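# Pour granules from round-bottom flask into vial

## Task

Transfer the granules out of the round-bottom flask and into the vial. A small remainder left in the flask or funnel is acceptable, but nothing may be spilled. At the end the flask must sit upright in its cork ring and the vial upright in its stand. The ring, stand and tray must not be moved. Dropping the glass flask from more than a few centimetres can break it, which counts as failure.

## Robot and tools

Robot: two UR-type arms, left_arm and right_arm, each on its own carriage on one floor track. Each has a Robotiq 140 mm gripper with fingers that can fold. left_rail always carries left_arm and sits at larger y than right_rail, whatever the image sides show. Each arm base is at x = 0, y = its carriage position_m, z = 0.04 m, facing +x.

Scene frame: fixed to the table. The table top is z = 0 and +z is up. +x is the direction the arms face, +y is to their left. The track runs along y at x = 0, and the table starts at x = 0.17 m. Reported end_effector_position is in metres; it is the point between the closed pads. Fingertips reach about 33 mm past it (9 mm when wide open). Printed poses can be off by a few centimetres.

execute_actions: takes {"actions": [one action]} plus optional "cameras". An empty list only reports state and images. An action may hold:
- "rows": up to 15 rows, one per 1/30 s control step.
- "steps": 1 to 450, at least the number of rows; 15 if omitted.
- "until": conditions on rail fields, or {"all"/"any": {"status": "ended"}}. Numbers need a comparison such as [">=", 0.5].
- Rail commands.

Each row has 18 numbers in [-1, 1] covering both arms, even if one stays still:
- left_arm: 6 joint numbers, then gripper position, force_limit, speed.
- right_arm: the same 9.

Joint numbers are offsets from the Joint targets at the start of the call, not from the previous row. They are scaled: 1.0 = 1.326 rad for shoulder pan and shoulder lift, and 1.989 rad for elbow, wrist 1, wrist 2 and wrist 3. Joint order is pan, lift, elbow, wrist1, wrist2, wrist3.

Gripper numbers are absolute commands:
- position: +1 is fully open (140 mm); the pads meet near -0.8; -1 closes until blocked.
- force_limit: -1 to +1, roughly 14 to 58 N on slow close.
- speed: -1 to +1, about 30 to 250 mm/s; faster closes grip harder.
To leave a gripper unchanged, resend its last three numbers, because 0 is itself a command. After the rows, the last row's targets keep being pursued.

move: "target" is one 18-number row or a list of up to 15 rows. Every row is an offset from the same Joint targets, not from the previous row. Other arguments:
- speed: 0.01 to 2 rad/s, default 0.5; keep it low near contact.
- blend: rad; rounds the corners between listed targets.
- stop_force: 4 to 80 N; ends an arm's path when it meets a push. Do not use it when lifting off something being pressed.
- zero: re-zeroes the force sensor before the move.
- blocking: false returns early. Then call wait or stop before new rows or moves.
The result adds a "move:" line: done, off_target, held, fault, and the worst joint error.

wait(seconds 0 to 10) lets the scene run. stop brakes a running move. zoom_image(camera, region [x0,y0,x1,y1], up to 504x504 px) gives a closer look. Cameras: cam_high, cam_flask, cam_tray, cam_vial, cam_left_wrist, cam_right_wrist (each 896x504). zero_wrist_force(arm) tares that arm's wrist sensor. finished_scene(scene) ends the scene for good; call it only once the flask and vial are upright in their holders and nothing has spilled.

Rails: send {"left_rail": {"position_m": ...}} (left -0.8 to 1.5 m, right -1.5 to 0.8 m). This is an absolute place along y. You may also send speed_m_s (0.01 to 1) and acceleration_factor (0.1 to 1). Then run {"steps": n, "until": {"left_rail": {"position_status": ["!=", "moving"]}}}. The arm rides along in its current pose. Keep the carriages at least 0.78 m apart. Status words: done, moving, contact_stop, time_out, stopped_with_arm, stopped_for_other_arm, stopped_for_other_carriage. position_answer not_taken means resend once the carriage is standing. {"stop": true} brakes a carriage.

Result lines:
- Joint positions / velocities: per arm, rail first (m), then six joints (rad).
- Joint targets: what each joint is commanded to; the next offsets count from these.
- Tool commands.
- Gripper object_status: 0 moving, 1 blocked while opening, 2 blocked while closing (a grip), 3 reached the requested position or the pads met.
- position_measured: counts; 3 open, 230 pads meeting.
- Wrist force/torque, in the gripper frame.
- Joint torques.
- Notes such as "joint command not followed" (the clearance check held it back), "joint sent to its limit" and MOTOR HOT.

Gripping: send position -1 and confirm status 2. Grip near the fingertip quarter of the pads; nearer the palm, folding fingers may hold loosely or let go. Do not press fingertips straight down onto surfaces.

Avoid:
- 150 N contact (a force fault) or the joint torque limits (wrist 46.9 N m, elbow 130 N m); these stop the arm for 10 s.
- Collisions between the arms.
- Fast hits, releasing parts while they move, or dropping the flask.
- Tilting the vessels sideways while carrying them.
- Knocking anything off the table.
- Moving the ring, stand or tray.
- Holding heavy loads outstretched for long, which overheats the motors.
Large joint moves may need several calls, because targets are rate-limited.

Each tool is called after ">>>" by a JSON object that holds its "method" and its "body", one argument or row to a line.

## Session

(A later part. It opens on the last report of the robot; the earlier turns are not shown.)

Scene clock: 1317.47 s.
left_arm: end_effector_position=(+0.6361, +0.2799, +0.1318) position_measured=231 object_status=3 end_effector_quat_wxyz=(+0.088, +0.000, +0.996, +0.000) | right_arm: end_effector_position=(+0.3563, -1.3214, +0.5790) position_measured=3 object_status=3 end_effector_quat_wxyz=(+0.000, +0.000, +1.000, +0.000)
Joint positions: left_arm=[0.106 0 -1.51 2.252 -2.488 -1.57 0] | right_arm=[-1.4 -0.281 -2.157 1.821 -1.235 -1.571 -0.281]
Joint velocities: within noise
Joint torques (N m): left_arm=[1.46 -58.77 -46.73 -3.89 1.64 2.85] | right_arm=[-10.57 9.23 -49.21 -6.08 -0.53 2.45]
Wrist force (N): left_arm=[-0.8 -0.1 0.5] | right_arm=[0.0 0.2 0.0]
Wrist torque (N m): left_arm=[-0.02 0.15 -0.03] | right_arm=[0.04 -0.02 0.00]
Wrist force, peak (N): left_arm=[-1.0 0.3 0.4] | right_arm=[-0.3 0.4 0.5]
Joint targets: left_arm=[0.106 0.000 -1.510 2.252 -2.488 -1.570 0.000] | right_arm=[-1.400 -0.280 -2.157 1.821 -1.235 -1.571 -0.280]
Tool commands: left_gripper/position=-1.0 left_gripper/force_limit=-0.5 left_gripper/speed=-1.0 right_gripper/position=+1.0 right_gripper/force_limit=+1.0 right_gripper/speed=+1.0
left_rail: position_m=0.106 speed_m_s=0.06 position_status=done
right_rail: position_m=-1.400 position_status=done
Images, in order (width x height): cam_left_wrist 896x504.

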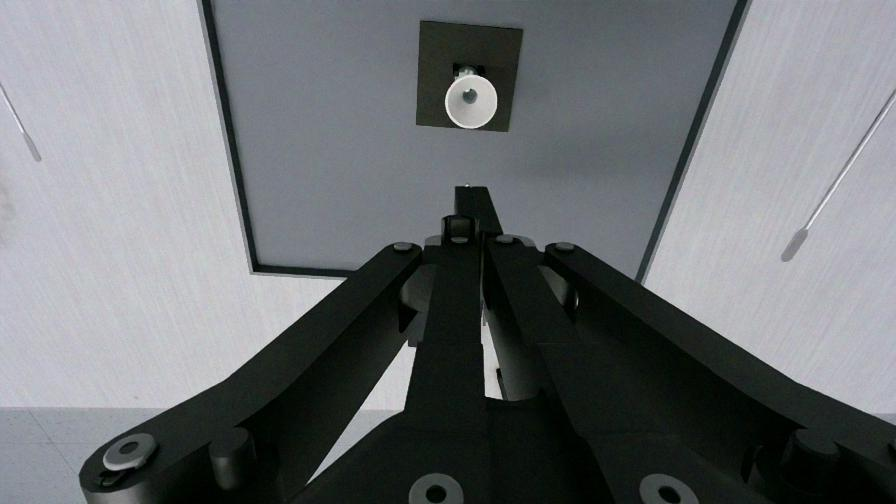

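C is grabbed. Move over funnel.

>>> {"method": "move", "body": {
  "target": [
    [0,-0.0408,0.0281,-0.0008,0,0,-1,-0.5,-1,0,0,0,0,0,0,1,1,1],
    [0,-0.0194,0.0361,-0.0229,0,0,-1,-0.5,-1,0,0,0,0,0,0,1,1,1]
  ],
  "speed": [0.1,0.05],
  "cameras": ["cam_left_wrist","cam_vial"]
}}

>>> {"method": "zoom_image", "body": {
  "camera": "cam_left_wrist",
  "region": [400, 140, 540, 260]
}}

Scene clock: 1322.13 s.
left_arm: end_effector_position=(+0.6020, +0.2800, +0.1137) position_measured=231 object_status=3 end_effector_quat_wxyz=(+0.087, +0.000, +0.996, +0.000) | right_arm: end_effector_position=(+0.3563, -1.3214, +0.5790) position_measured=3 object_status=3 end_effector_quat_wxyz=(+0.000, +0.000, +1.000, +0.000)
Joint positions: left_arm=[0.106 0 -1.536 2.323 -2.533 -1.57 0] | right_arm=[-1.4 -0.281 -2.157 1.821 -1.235 -1.571 -0.28]
Joint velocities: within noise
Joint torques (N m): left_arm=[1.24 -26.81 -25.12 -7.4 1.62 2.69] | right_arm=[-8.81 11.16 -47.22 -5.24 -0.58 2.35]
Wrist force (N): left_arm=[-0.3 0.4 0.3] | right_arm=[0.0 0.0 0.2]
Wrist torque (N m): left_arm=[0.09 0.02 -0.03] | right_arm=[0.00 -0.02 0.00]
Wrist force, peak (N): left_arm=[-1.2 0.4 0.6] | right_arm=[-0.6 0.6 0.3]
Joint targets: left_arm=[0.106 0.000 -1.536 2.323 -2.533 -1.570 0.000] | right_arm=[-1.400 -0.280 -2.157 1.821 -1.235 -1.571 -0.280]
left_rail: position_m=0.106 speed_m_s=0.06 position_status=done
right_rail: position_m=-1.400 position_status=done
move: done
Images, in order (width x height): cam_vial 896x504, cam_left_wrist 896x504.

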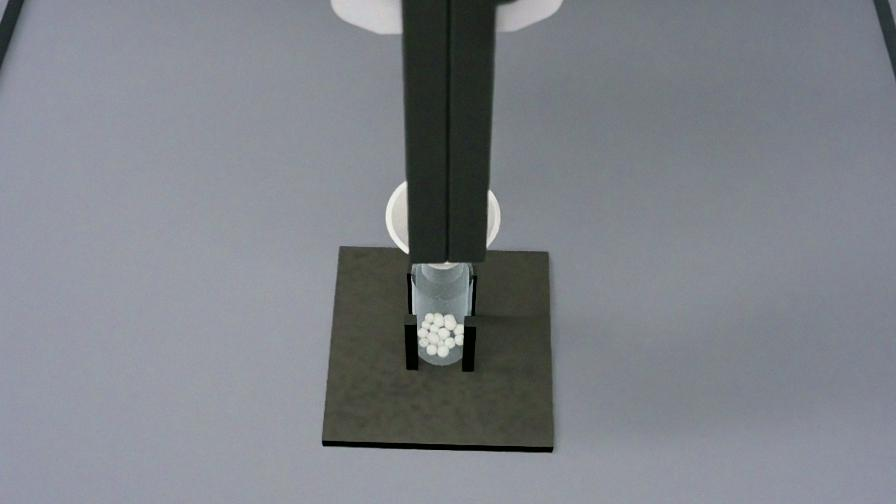

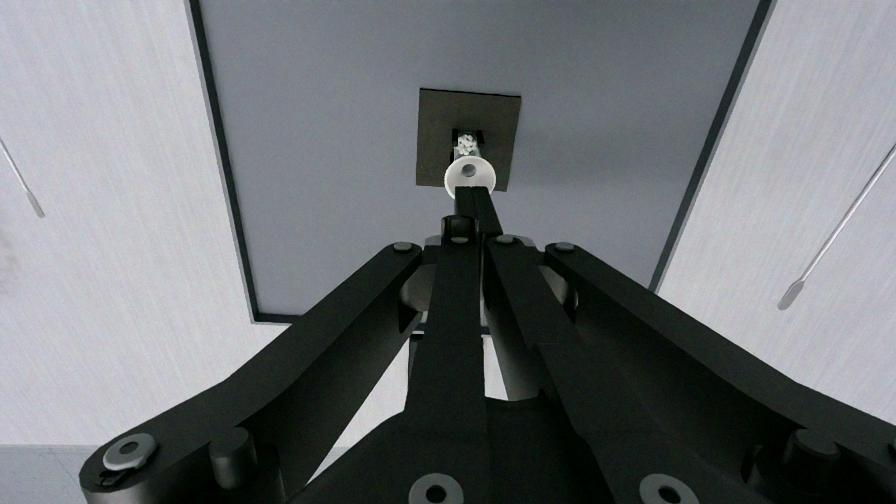

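Scaled by 3.600 from the camera's 896x504 image, which has a finer 1280x720 frame.

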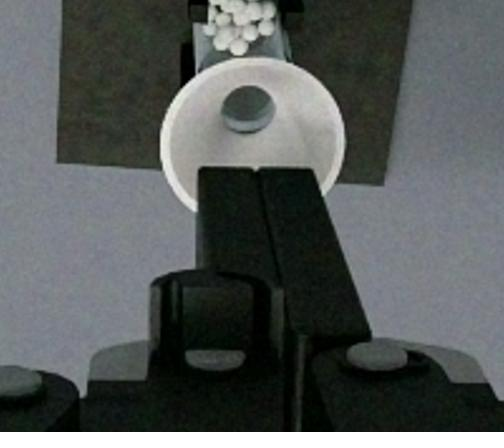

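>>> {"method": "execute_actions", "body": {
  "actions": [
    {"rows":[[0,0,0,0,0,0,-0.6,-0.5,-1,0,0,0,0,0,0,1,1,1]],"steps":60}
  ],
  "cameras": ["cam_vial","cam_left_wrist"]
}}

>>> {"method": "zoom_image", "body": {
  "camera": "cam_left_wrist",
  "region": [400, 140, 540, 260]
}}

>>> {"method": "zoom_image", "body": {
  "camera": "cam_vial",
  "region": [370, 150, 520, 390]
}}

Scene clock: 1332.40 s.
left_arm: end_effector_position=(+0.6020, +0.2800, +0.1135) position_measured=205 object_status=3 end_effector_quat_wxyz=(+0.087, +0.000, +0.996, +0.000) | right_arm: end_effector_position=(+0.3563, -1.3214, +0.5790) position_measured=3 object_status=3 end_effector_quat_wxyz=(+0.000, +0.000, +1.000, +0.000)
Joint positions: left_arm=[0.106 0 -1.536 2.323 -2.533 -1.57 0] | right_arm=[-1.4 -0.28 -2.157 1.821 -1.235 -1.571 -0.281]
Joint velocities: within noise
Joint torques (N m): left_arm=[0.52 -31.29 -37.3 -5.81 1.73 2.73] | right_arm=[-9.88 9.8 -46.32 -5.53 -0.67 1.82]
Wrist force (N): left_arm=[-1.0 0.4 0.4] | right_arm=[0.0 0.3 -0.1]
Wrist torque (N m): left_arm=[0.08 0.17 -0.03] | right_arm=[0.08 0.00 0.00]
Wrist force, peak (N): left_arm=[-0.8 1.0 0.5] | right_arm=[-0.6 0.4 0.3]
Joint targets: left_arm=[0.106 0.000 -1.536 2.323 -2.533 -1.570 0.000] | right_arm=[-1.400 -0.280 -2.157 1.821 -1.235 -1.571 -0.280]
left_rail: position_m=0.106 speed_m_s=0.06 position_status=done
right_rail: position_m=-1.400 position_status=done
Images, in order (width x height): cam_vial 896x504, cam_left_wrist 896x504.

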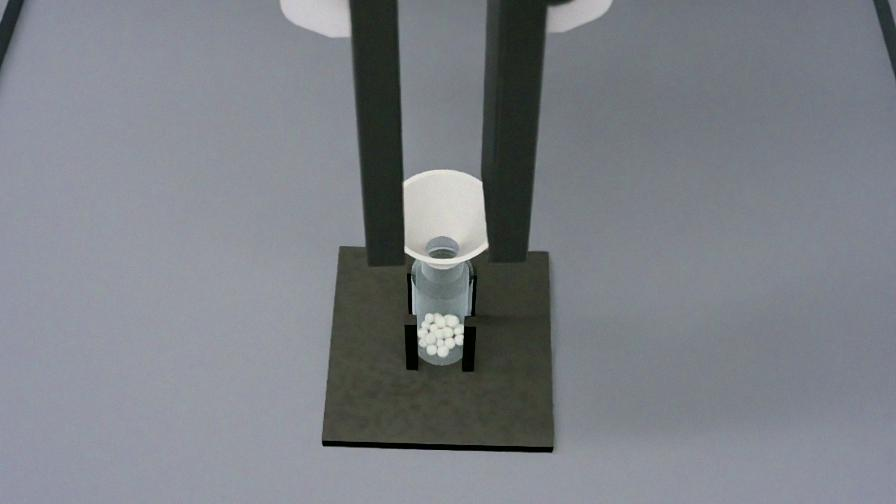

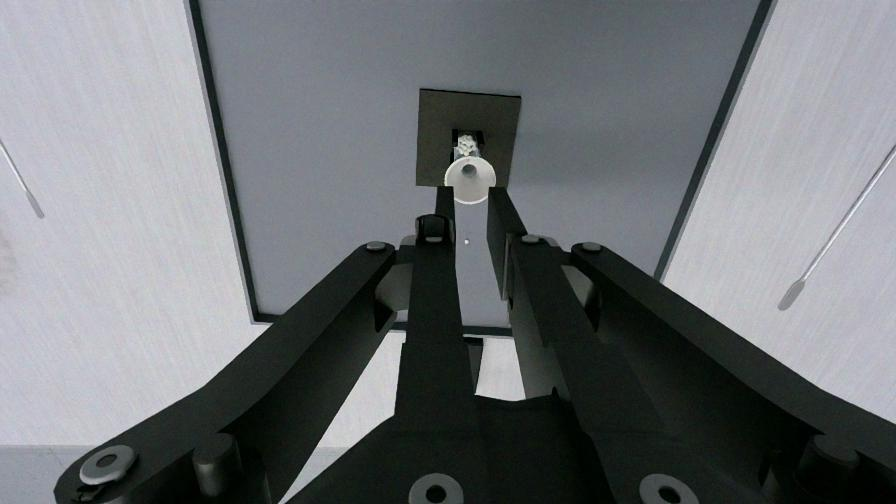

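Scaled by 3.600 from the camera's 896x504 image, which has a finer 1280x720 frame.

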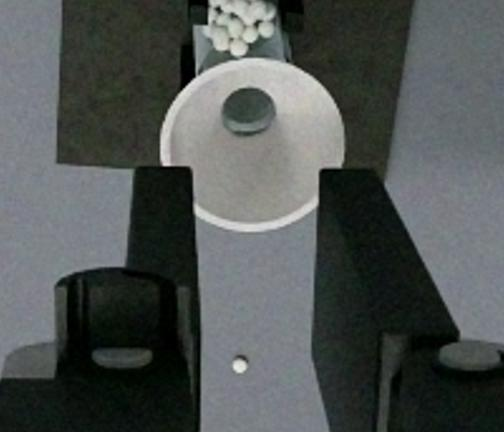

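Scaled by 2.100 from the camera's 896x504 image, which has a finer 1280x720 frame.

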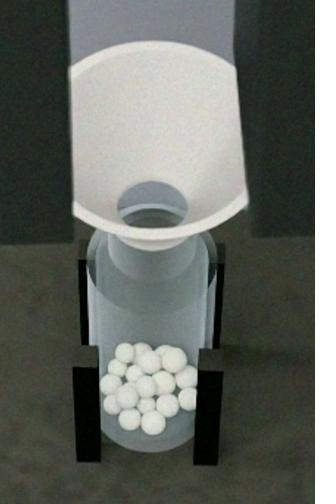

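>>> {"method": "move", "body": {
  "target": [
    [0,-0.0212,-0.0076,0.0218,0,0,-0.6,-0.5,-1,0,0,0,0,0,0,1,1,1],
    [0,0.0197,-0.0361,0.0229,0,0,-0.6,-0.5,-1,0,0,0,0,0,0,1,1,1],
    [0,0.1073,-0.0425,-0.0291,0,0,-0.6,-0.5,-1,0,0,0,0,0,0,1,1,1]
  ],
  "speed": 0.12,
  "blend": 0.004,
  "stop_force": 8
}}

>>> {"method": "zoom_image", "body": {
  "camera": "cam_left_wrist",
  "region": [400, 120, 560, 260]
}}

Scene clock: 1352.80 s.
left_arm: end_effector_position=(+0.6646, +0.2800, +0.0817) position_measured=205 object_status=3 end_effector_quat_wxyz=(+0.087, +0.000, +0.996, +0.000) | right_arm: end_effector_position=(+0.3563, -1.3214, +0.5790) position_measured=3 object_status=3 end_effector_quat_wxyz=(+0.000, +0.000, +1.000, +0.000)
Joint positions: left_arm=[0.106 0 -1.394 2.239 -2.591 -1.57 0] | right_arm=[-1.4 -0.281 -2.157 1.821 -1.235 -1.571 -0.281]
Joint velocities: within noise
Joint torques (N m): left_arm=[1.78 -43.92 -43.57 -7.12 1.75 2.49] | right_arm=[-10.11 12.75 -46.92 -5.61 -0.58 2.25]
Wrist force (N): left_arm=[-0.7 -0.2 0.1] | right_arm=[-0.3 0.3 0.0]
Wrist torque (N m): left_arm=[-0.07 0.11 -0.01] | right_arm=[0.07 0.06 0.00]
Wrist force, peak (N): left_arm=[-1.1 0.2 0.7] | right_arm=[-0.2 0.4 0.5]
Joint targets: left_arm=[0.106 0.000 -1.394 2.239 -2.591 -1.570 0.000] | right_arm=[-1.400 -0.280 -2.157 1.821 -1.235 -1.571 -0.280]
left_rail: position_m=0.106 speed_m_s=0.06 position_status=done
right_rail: position_m=-1.400 position_status=done
move: done

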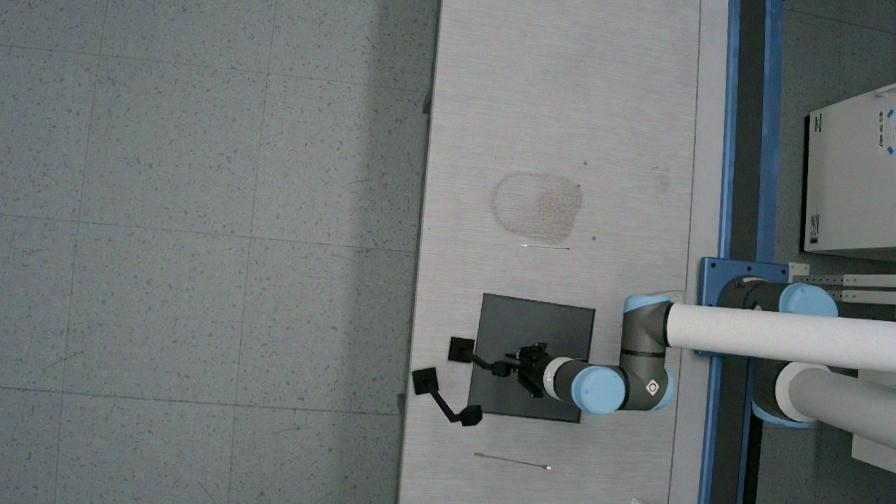

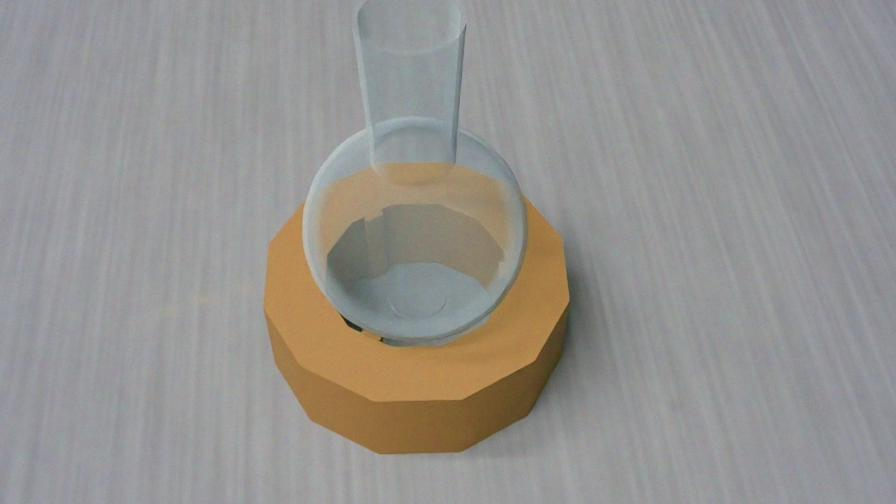

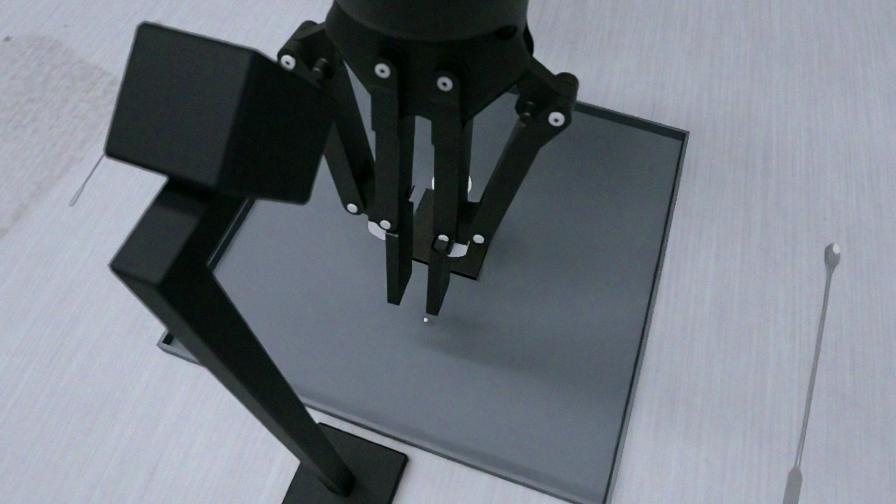

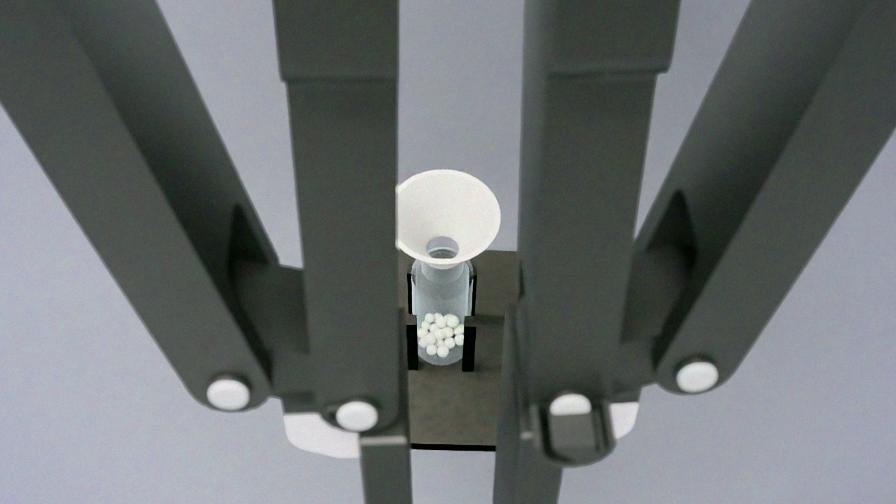

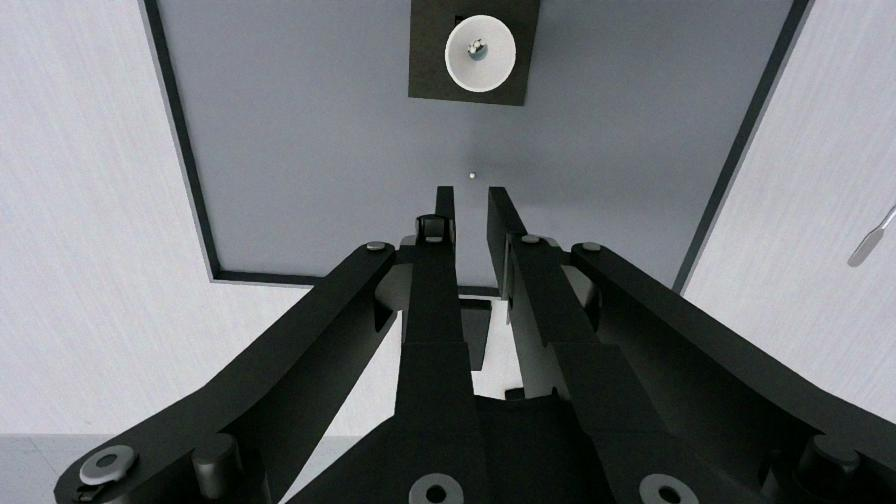

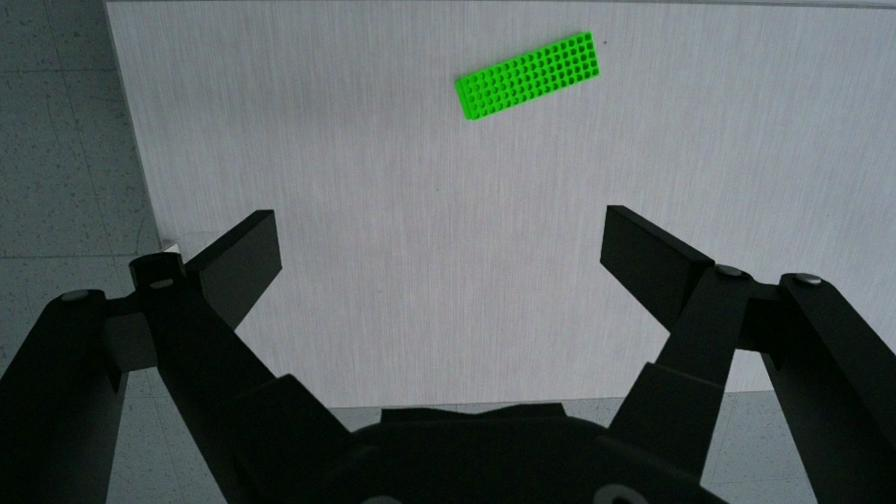

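Scaled by 3.150 from the camera's 896x504 image, which has a finer 1280x720 frame.

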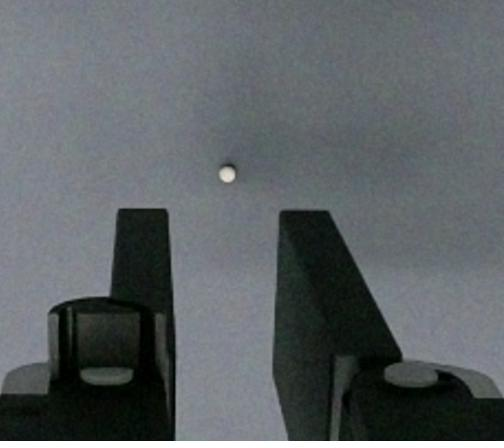

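>>> {"method": "move", "body": {
  "target": [0,0.0392,0.0150,-0.0412,0,0,-0.6,-0.5,-1,0,0,0,0,0,0,1,1,1],
  "speed": 0.06,
  "stop_force": 5,
  "cameras": ["cam_left_wrist","cam_tray"]
}}

>>> {"method": "zoom_image", "body": {
  "camera": "cam_left_wrist",
  "region": [400, 140, 540, 260]
}}

Scene clock: 1363.00 s.
left_arm: end_effector_position=(+0.6596, +0.2800, +0.0457) position_measured=205 object_status=3 end_effector_quat_wxyz=(+0.087, +0.000, +0.996, +0.000) | right_arm: end_effector_position=(+0.3563, -1.3214, +0.5790) position_measured=3 object_status=3 end_effector_quat_wxyz=(+0.000, +0.000, +1.000, +0.000)
Joint positions: left_arm=[0.106 0 -1.342 2.269 -2.673 -1.57 0] | right_arm=[-1.4 -0.28 -2.157 1.821 -1.235 -1.571 -0.281]
Joint velocities: within noise
Joint torques (N m): left_arm=[1.43 -44.09 -20.77 -7.34 1.95 2.61] | right_arm=[-12.13 12.13 -47.52 -5.16 -0.53 1.5]
Wrist force (N): left_arm=[-1.1 -0.1 -0.1] | right_arm=[-0.3 0.4 0.1]
Wrist torque (N m): left_arm=[-0.07 0.21 0.00] | right_arm=[0.08 0.05 0.00]
Wrist force, peak (N): left_arm=[-1.2 0.5 0.0] | right_arm=[-0.6 0.3 0.4]
Joint targets: left_arm=[0.106 0.000 -1.342 2.269 -2.673 -1.570 0.000] | right_arm=[-1.400 -0.280 -2.157 1.821 -1.235 -1.571 -0.280]
left_rail: position_m=0.106 speed_m_s=0.06 position_status=done
right_rail: position_m=-1.400 position_status=done
move: done
Images, in order (width x height): cam_tray 896x504, cam_left_wrist 896x504.

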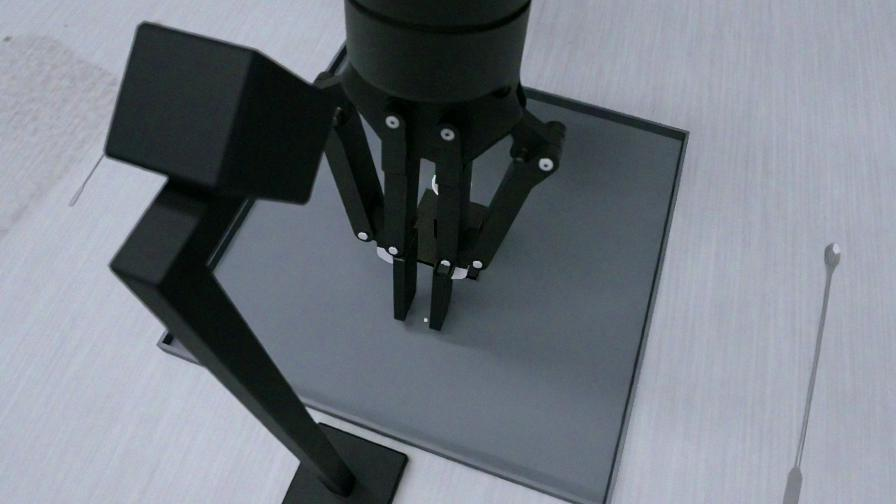

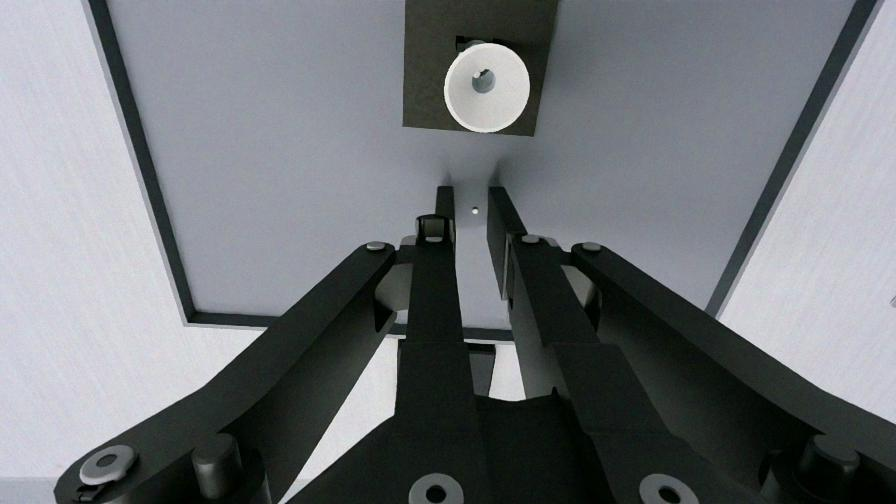

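Scaled by 3.600 from the camera's 896x504 image, which has a finer 1280x720 frame.

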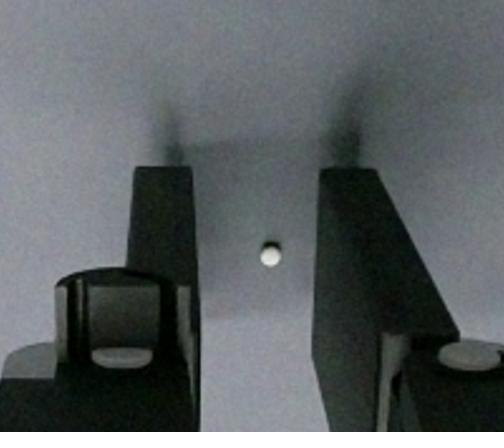

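>>> {"method": "move", "body": {
  "target": [
    [0,0.0140,-0.0104,0.0010,0,0,-0.6,-0.5,-1,0,0,0,0,0,0,1,1,1],
    [0,0.0204,-0.0091,-0.0044,0,0,-0.6,-0.5,-1,0,0,0,0,0,0,1,1,1]
  ],
  "speed": [0.04,0.015],
  "stop_force": 4,
  "cameras": ["cam_left_wrist","cam_tray"]
}}

>>> {"method": "zoom_image", "body": {
  "camera": "cam_left_wrist",
  "region": [400, 140, 540, 260]
}}

>>> {"method": "zoom_image", "body": {
  "camera": "cam_tray",
  "region": [370, 260, 490, 370]
}}

Scene clock: 1376.50 s.
left_arm: end_effector_position=(+0.6715, +0.2800, +0.0387) position_measured=205 object_status=3 end_effector_quat_wxyz=(+0.087, +0.000, +0.996, +0.000) | right_arm: end_effector_position=(+0.3563, -1.3214, +0.5790) position_measured=3 object_status=3 end_effector_quat_wxyz=(+0.000, +0.000, +1.000, +0.000)
Joint positions: left_arm=[0.106 0 -1.315 2.251 -2.682 -1.57 0] | right_arm=[-1.4 -0.28 -2.157 1.821 -1.235 -1.571 -0.281]
Joint velocities: within noise
Joint torques (N m): left_arm=[-0.08 -46.6 -21.06 -7.33 1.81 2.54] | right_arm=[-8.87 12.67 -47.72 -5.15 -0.76 2.16]
Wrist force (N): left_arm=[-0.5 0.1 0.1] | right_arm=[-0.2 0.4 0.0]
Wrist torque (N m): left_arm=[0.00 0.08 0.01] | right_arm=[0.09 0.02 0.01]
Wrist force, peak (N): left_arm=[-1.3 -0.2 0.1] | right_arm=[0.0 0.7 0.4]
Joint targets: left_arm=[0.106 0.000 -1.315 2.251 -2.682 -1.570 0.000] | right_arm=[-1.400 -0.280 -2.157 1.821 -1.235 -1.571 -0.280]
left_rail: position_m=0.106 speed_m_s=0.06 position_status=done
right_rail: position_m=-1.400 position_status=done
move: done
Images, in order (width x height): cam_tray 896x504, cam_left_wrist 896x504.

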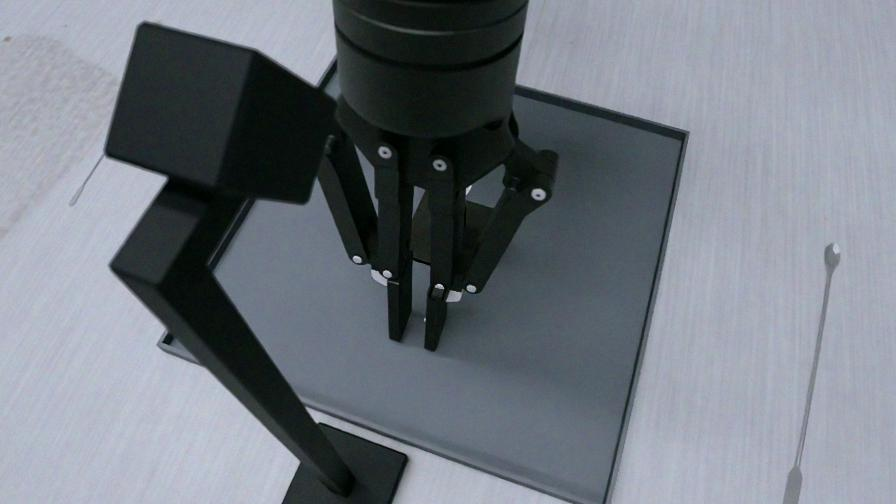

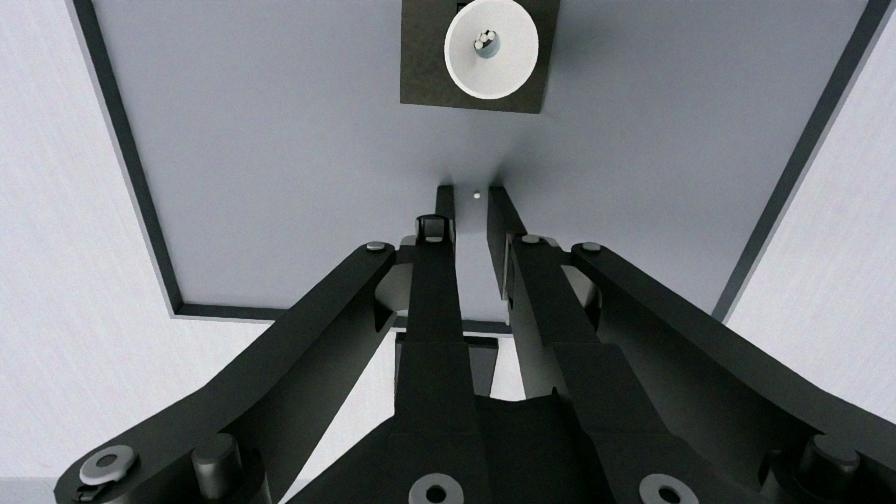

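Scaled by 3.600 from the camera's 896x504 image, which has a finer 1280x720 frame.

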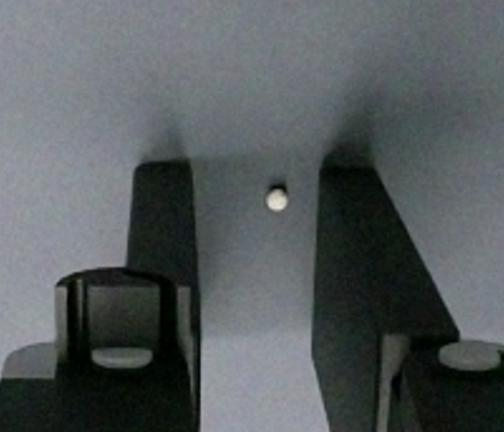

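Scaled by 4.200 from the camera's 896x504 image, which has a finer 1280x720 frame.

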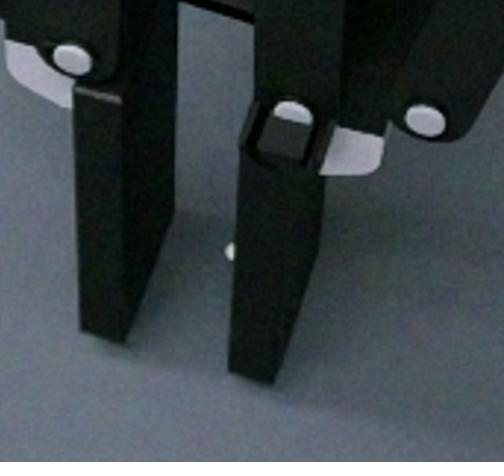

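>>> {"method": "move", "body": {
  "target": [0,0.0033,-0.0019,-0.0003,0,0,-0.6,-0.5,-1,0,0,0,0,0,0,1,1,1],
  "speed": 0.01,
  "stop_force": 4,
  "cameras": ["cam_left_wrist"]
}}

>>> {"method": "zoom_image", "body": {
  "camera": "cam_left_wrist",
  "region": [400, 140, 540, 260]
}}

Scene clock: 1388.07 s.
left_arm: end_effector_position=(+0.6738, +0.2800, +0.0378) position_measured=205 object_status=3 end_effector_quat_wxyz=(+0.087, +0.000, +0.996, +0.000) | right_arm: end_effector_position=(+0.3563, -1.3214, +0.5790) position_measured=3 object_status=3 end_effector_quat_wxyz=(+0.000, +0.000, +1.000, +0.000)
Joint positions: left_arm=[0.106 0 -1.31 2.247 -2.682 -1.57 0] | right_arm=[-1.4 -0.281 -2.157 1.821 -1.235 -1.571 -0.281]
Joint velocities: within noise
Joint torques (N m): left_arm=[0.36 -45.56 -41.48 -7.16 2.04 2.71] | right_arm=[-11.44 9.3 -47.5 -4.81 -0.84 2.42]
Wrist force (N): left_arm=[0.0 0.0 -0.6] | right_arm=[-0.2 0.2 0.2]
Wrist torque (N m): left_arm=[-0.02 0.04 0.01] | right_arm=[0.06 0.04 0.00]
Wrist force, peak (N): left_arm=[-1.3 0.3 0.4] | right_arm=[-0.3 0.6 0.5]
Joint targets: left_arm=[0.106 0.000 -1.310 2.247 -2.682 -1.570 0.000] | right_arm=[-1.400 -0.280 -2.157 1.821 -1.235 -1.571 -0.280]
left_rail: position_m=0.106 speed_m_s=0.06 position_status=done
right_rail: position_m=-1.400 position_status=done
move: done
Images, in order (width x height): cam_left_wrist 896x504.

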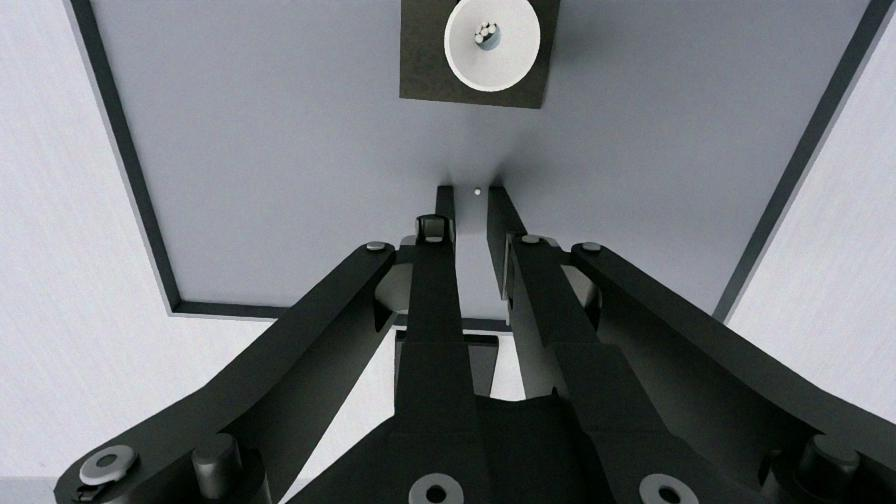

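Scaled by 3.600 from the camera's 896x504 image, which has a finer 1280x720 frame.

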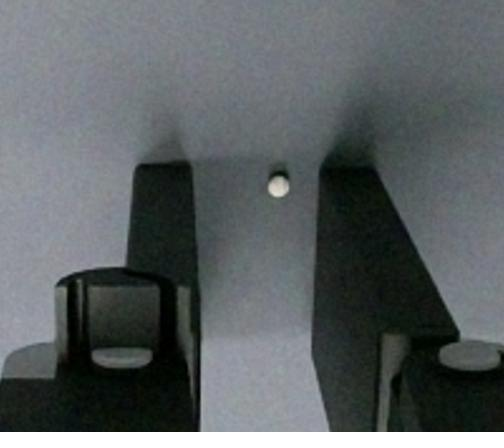

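>>> {"method": "move", "body": {
  "target": [0,0.0013,0.0002,-0.0011,0,0,-0.6,-0.5,-1,0,0,0,0,0,0,1,1,1],
  "speed": 0.01,
  "stop_force": 4,
  "cameras": []
}}

>>> {"method": "execute_actions", "body": {
  "actions": [
    {"rows":[[0,0,0,0,0,0,-1,-0.5,-1,0,0,0,0,0,0,1,1,1]],"steps":75}
  ],
  "cameras": ["cam_left_wrist"]
}}

>>> {"method": "zoom_image", "body": {
  "camera": "cam_left_wrist",
  "region": [400, 140, 540, 260]
}}

Scene clock: 1394.13 s.
left_arm: end_effector_position=(+0.6740, +0.2800, +0.0375) position_measured=205 object_status=3 end_effector_quat_wxyz=(+0.087, +0.000, +0.996, +0.000) | right_arm: end_effector_position=(+0.3563, -1.3214, +0.5790) position_measured=3 object_status=3 end_effector_quat_wxyz=(+0.000, +0.000, +1.000, +0.000)
Joint positions: left_arm=[0.106 0 -1.31 2.247 -2.683 -1.57 0] | right_arm=[-1.4 -0.281 -2.157 1.821 -1.235 -1.571 -0.28]
Joint velocities: within noise
Joint torques (N m): left_arm=[1.78 -60.78 -21.44 -2.9 2.11 2.86] | right_arm=[-11.94 10.19 -45.91 -5.14 -0.76 2]
Wrist force (N): left_arm=[-0.4 0.0 -5.4] | right_arm=[0.0 0.0 0.2]
Wrist torque (N m): left_arm=[-0.04 0.18 0.01] | right_arm=[0.00 -0.01 0.00]
Wrist force, peak (N): left_arm=[-0.6 0.1 -6.2] | right_arm=[-0.4 0.6 0.3]
Joint targets: left_arm=[0.106 0.000 -1.310 2.247 -2.683 -1.570 0.000] | right_arm=[-1.400 -0.280 -2.157 1.821 -1.235 -1.571 -0.280]
left_rail: position_m=0.106 speed_m_s=0.06 position_status=done
right_rail: position_m=-1.400 position_status=done
move: contact (left_arm)
No camera images: "cameras" was empty.

Scene clock: 1396.83 s.
left_arm: end_effector_position=(+0.6739, +0.2800, +0.0375) position_measured=231 object_status=3 end_effector_quat_wxyz=(+0.087, +0.000, +0.996, +0.000) | right_arm: end_effector_position=(+0.3563, -1.3214, +0.5790) position_measured=3 object_status=3 end_effector_quat_wxyz=(+0.000, +0.000, +1.000, +0.000)
Joint positions: left_arm=[0.106 0 -1.31 2.247 -2.683 -1.57 0] | right_arm=[-1.4 -0.28 -2.157 1.821 -1.235 -1.571 -0.281]
Joint velocities: within noise
Joint torques (N m): left_arm=[1.36 -68.2 -33.51 -5.97 2.22 2.69] | right_arm=[-11.03 11.02 -45.75 -5.46 -0.87 2.05]
Wrist force (N): left_arm=[-1.1 0.3 -3.2] | right_arm=[0.0 0.2 0.2]
Wrist torque (N m): left_arm=[0.03 0.06 0.01] | right_arm=[0.03 -0.01 0.00]
Wrist force, peak (N): left_arm=[-2.0 0.2 -7.0] | right_arm=[-0.3 0.6 -0.2]
Joint targets: left_arm=[0.106 0.000 -1.310 2.247 -2.683 -1.570 0.000] | right_arm=[-1.400 -0.280 -2.157 1.821 -1.235 -1.571 -0.280]
left_rail: position_m=0.106 speed_m_s=0.06 position_status=done
right_rail: position_m=-1.400 position_status=done
Images, in order (width x height): cam_left_wrist 896x504.

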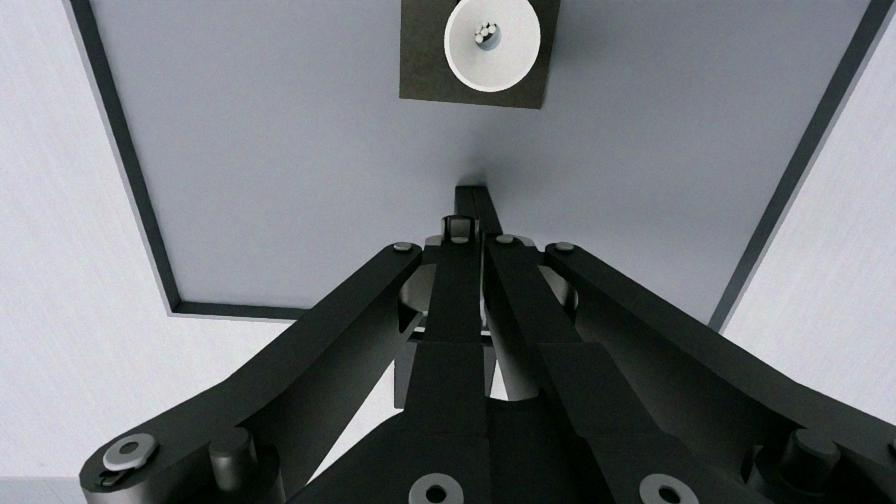

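Scaled by 3.600 from the camera's 896x504 image, which has a finer 1280x720 frame.

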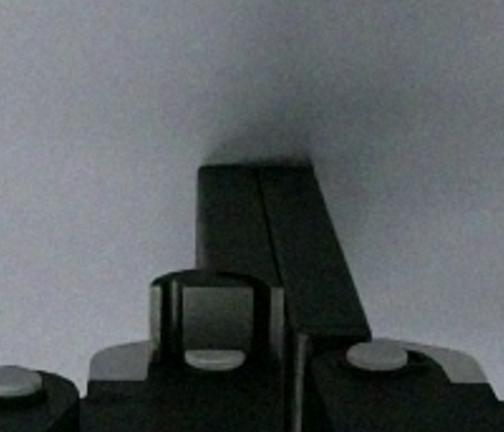

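>>> {"method": "move", "body": {
  "target": [
    [0,-0.0100,0.0005,0.0062,0,0,-1,-0.5,-1,0,0,0,0,0,0,1,1,1],
    [0,-0.0633,-0.0041,0.0463,0,0,-1,-0.5,-1,0,0,0,0,0,0,1,1,1],
    [0,-0.1509,0.0022,0.0983,0,0,-1,-0.5,-1,0,0,0,0,0,0,1,1,1]
  ],
  "speed": [0.03,0.15,0.15],
  "blend": 0.003,
  "cameras": ["cam_left_wrist","cam_tray"]
}}

Scene clock: 1405.27 s.
left_arm: end_effector_position=(+0.6364, +0.2800, +0.1316) position_measured=231 object_status=3 end_effector_quat_wxyz=(+0.087, +0.000, +0.996, +0.000) | right_arm: end_effector_position=(+0.3563, -1.3214, +0.5790) position_measured=3 object_status=3 end_effector_quat_wxyz=(+0.000, +0.000, +1.000, +0.000)
Joint positions: left_arm=[0.106 0 -1.509 2.251 -2.488 -1.57 0] | right_arm=[-1.4 -0.281 -2.157 1.821 -1.235 -1.571 -0.281]
Joint velocities: within noise
Joint torques (N m): left_arm=[1.71 -65.08 -24.68 -2.19 2.11 2.49] | right_arm=[-13.4 11.6 -46.18 -5.35 -0.86 2.43]
Wrist force (N): left_arm=[-0.4 0.4 0.3] | right_arm=[0.0 0.1 -0.1]
Wrist torque (N m): left_arm=[0.09 0.06 -0.03] | right_arm=[0.02 0.00 0.00]
Wrist force, peak (N): left_arm=[-1.8 0.3 -4.2] | right_arm=[0.0 0.7 0.4]
Joint targets: left_arm=[0.106 0.000 -1.510 2.251 -2.487 -1.570 0.000] | right_arm=[-1.400 -0.280 -2.157 1.821 -1.235 -1.571 -0.280]
left_rail: position_m=0.106 speed_m_s=0.06 position_status=done
right_rail: position_m=-1.400 position_status=done
move: done
Images, in order (width x height): cam_tray 896x504, cam_left_wrist 896x504.

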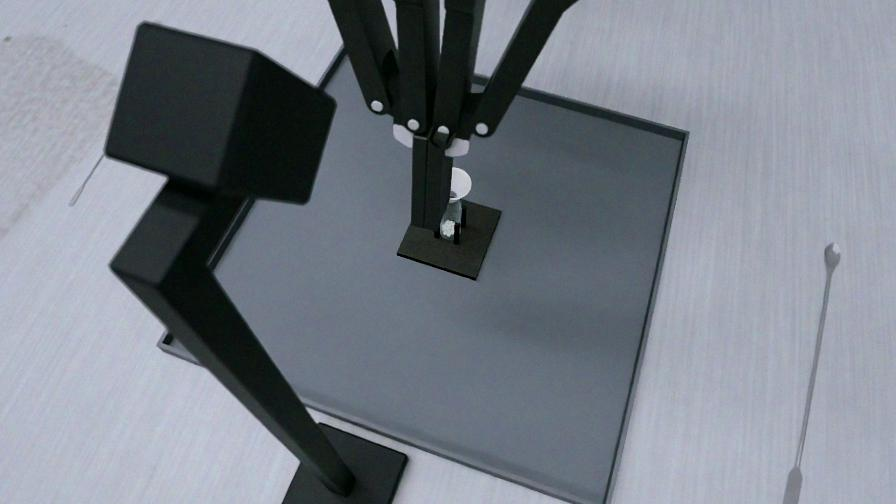

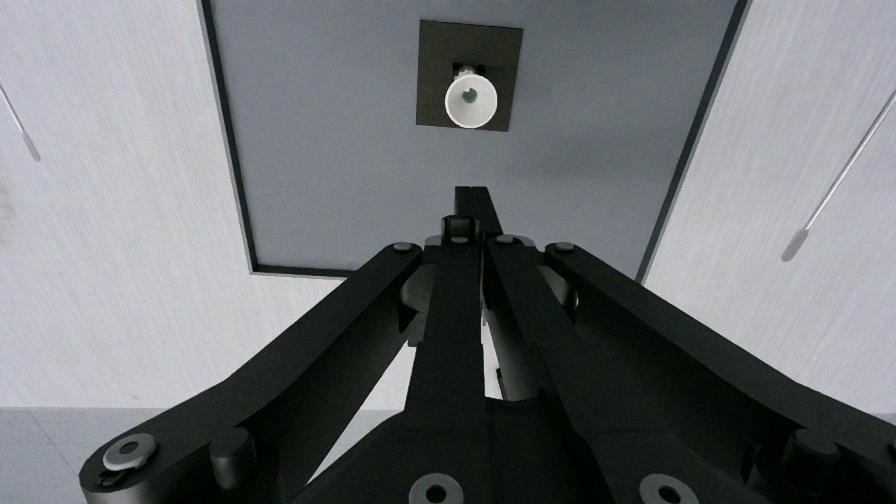

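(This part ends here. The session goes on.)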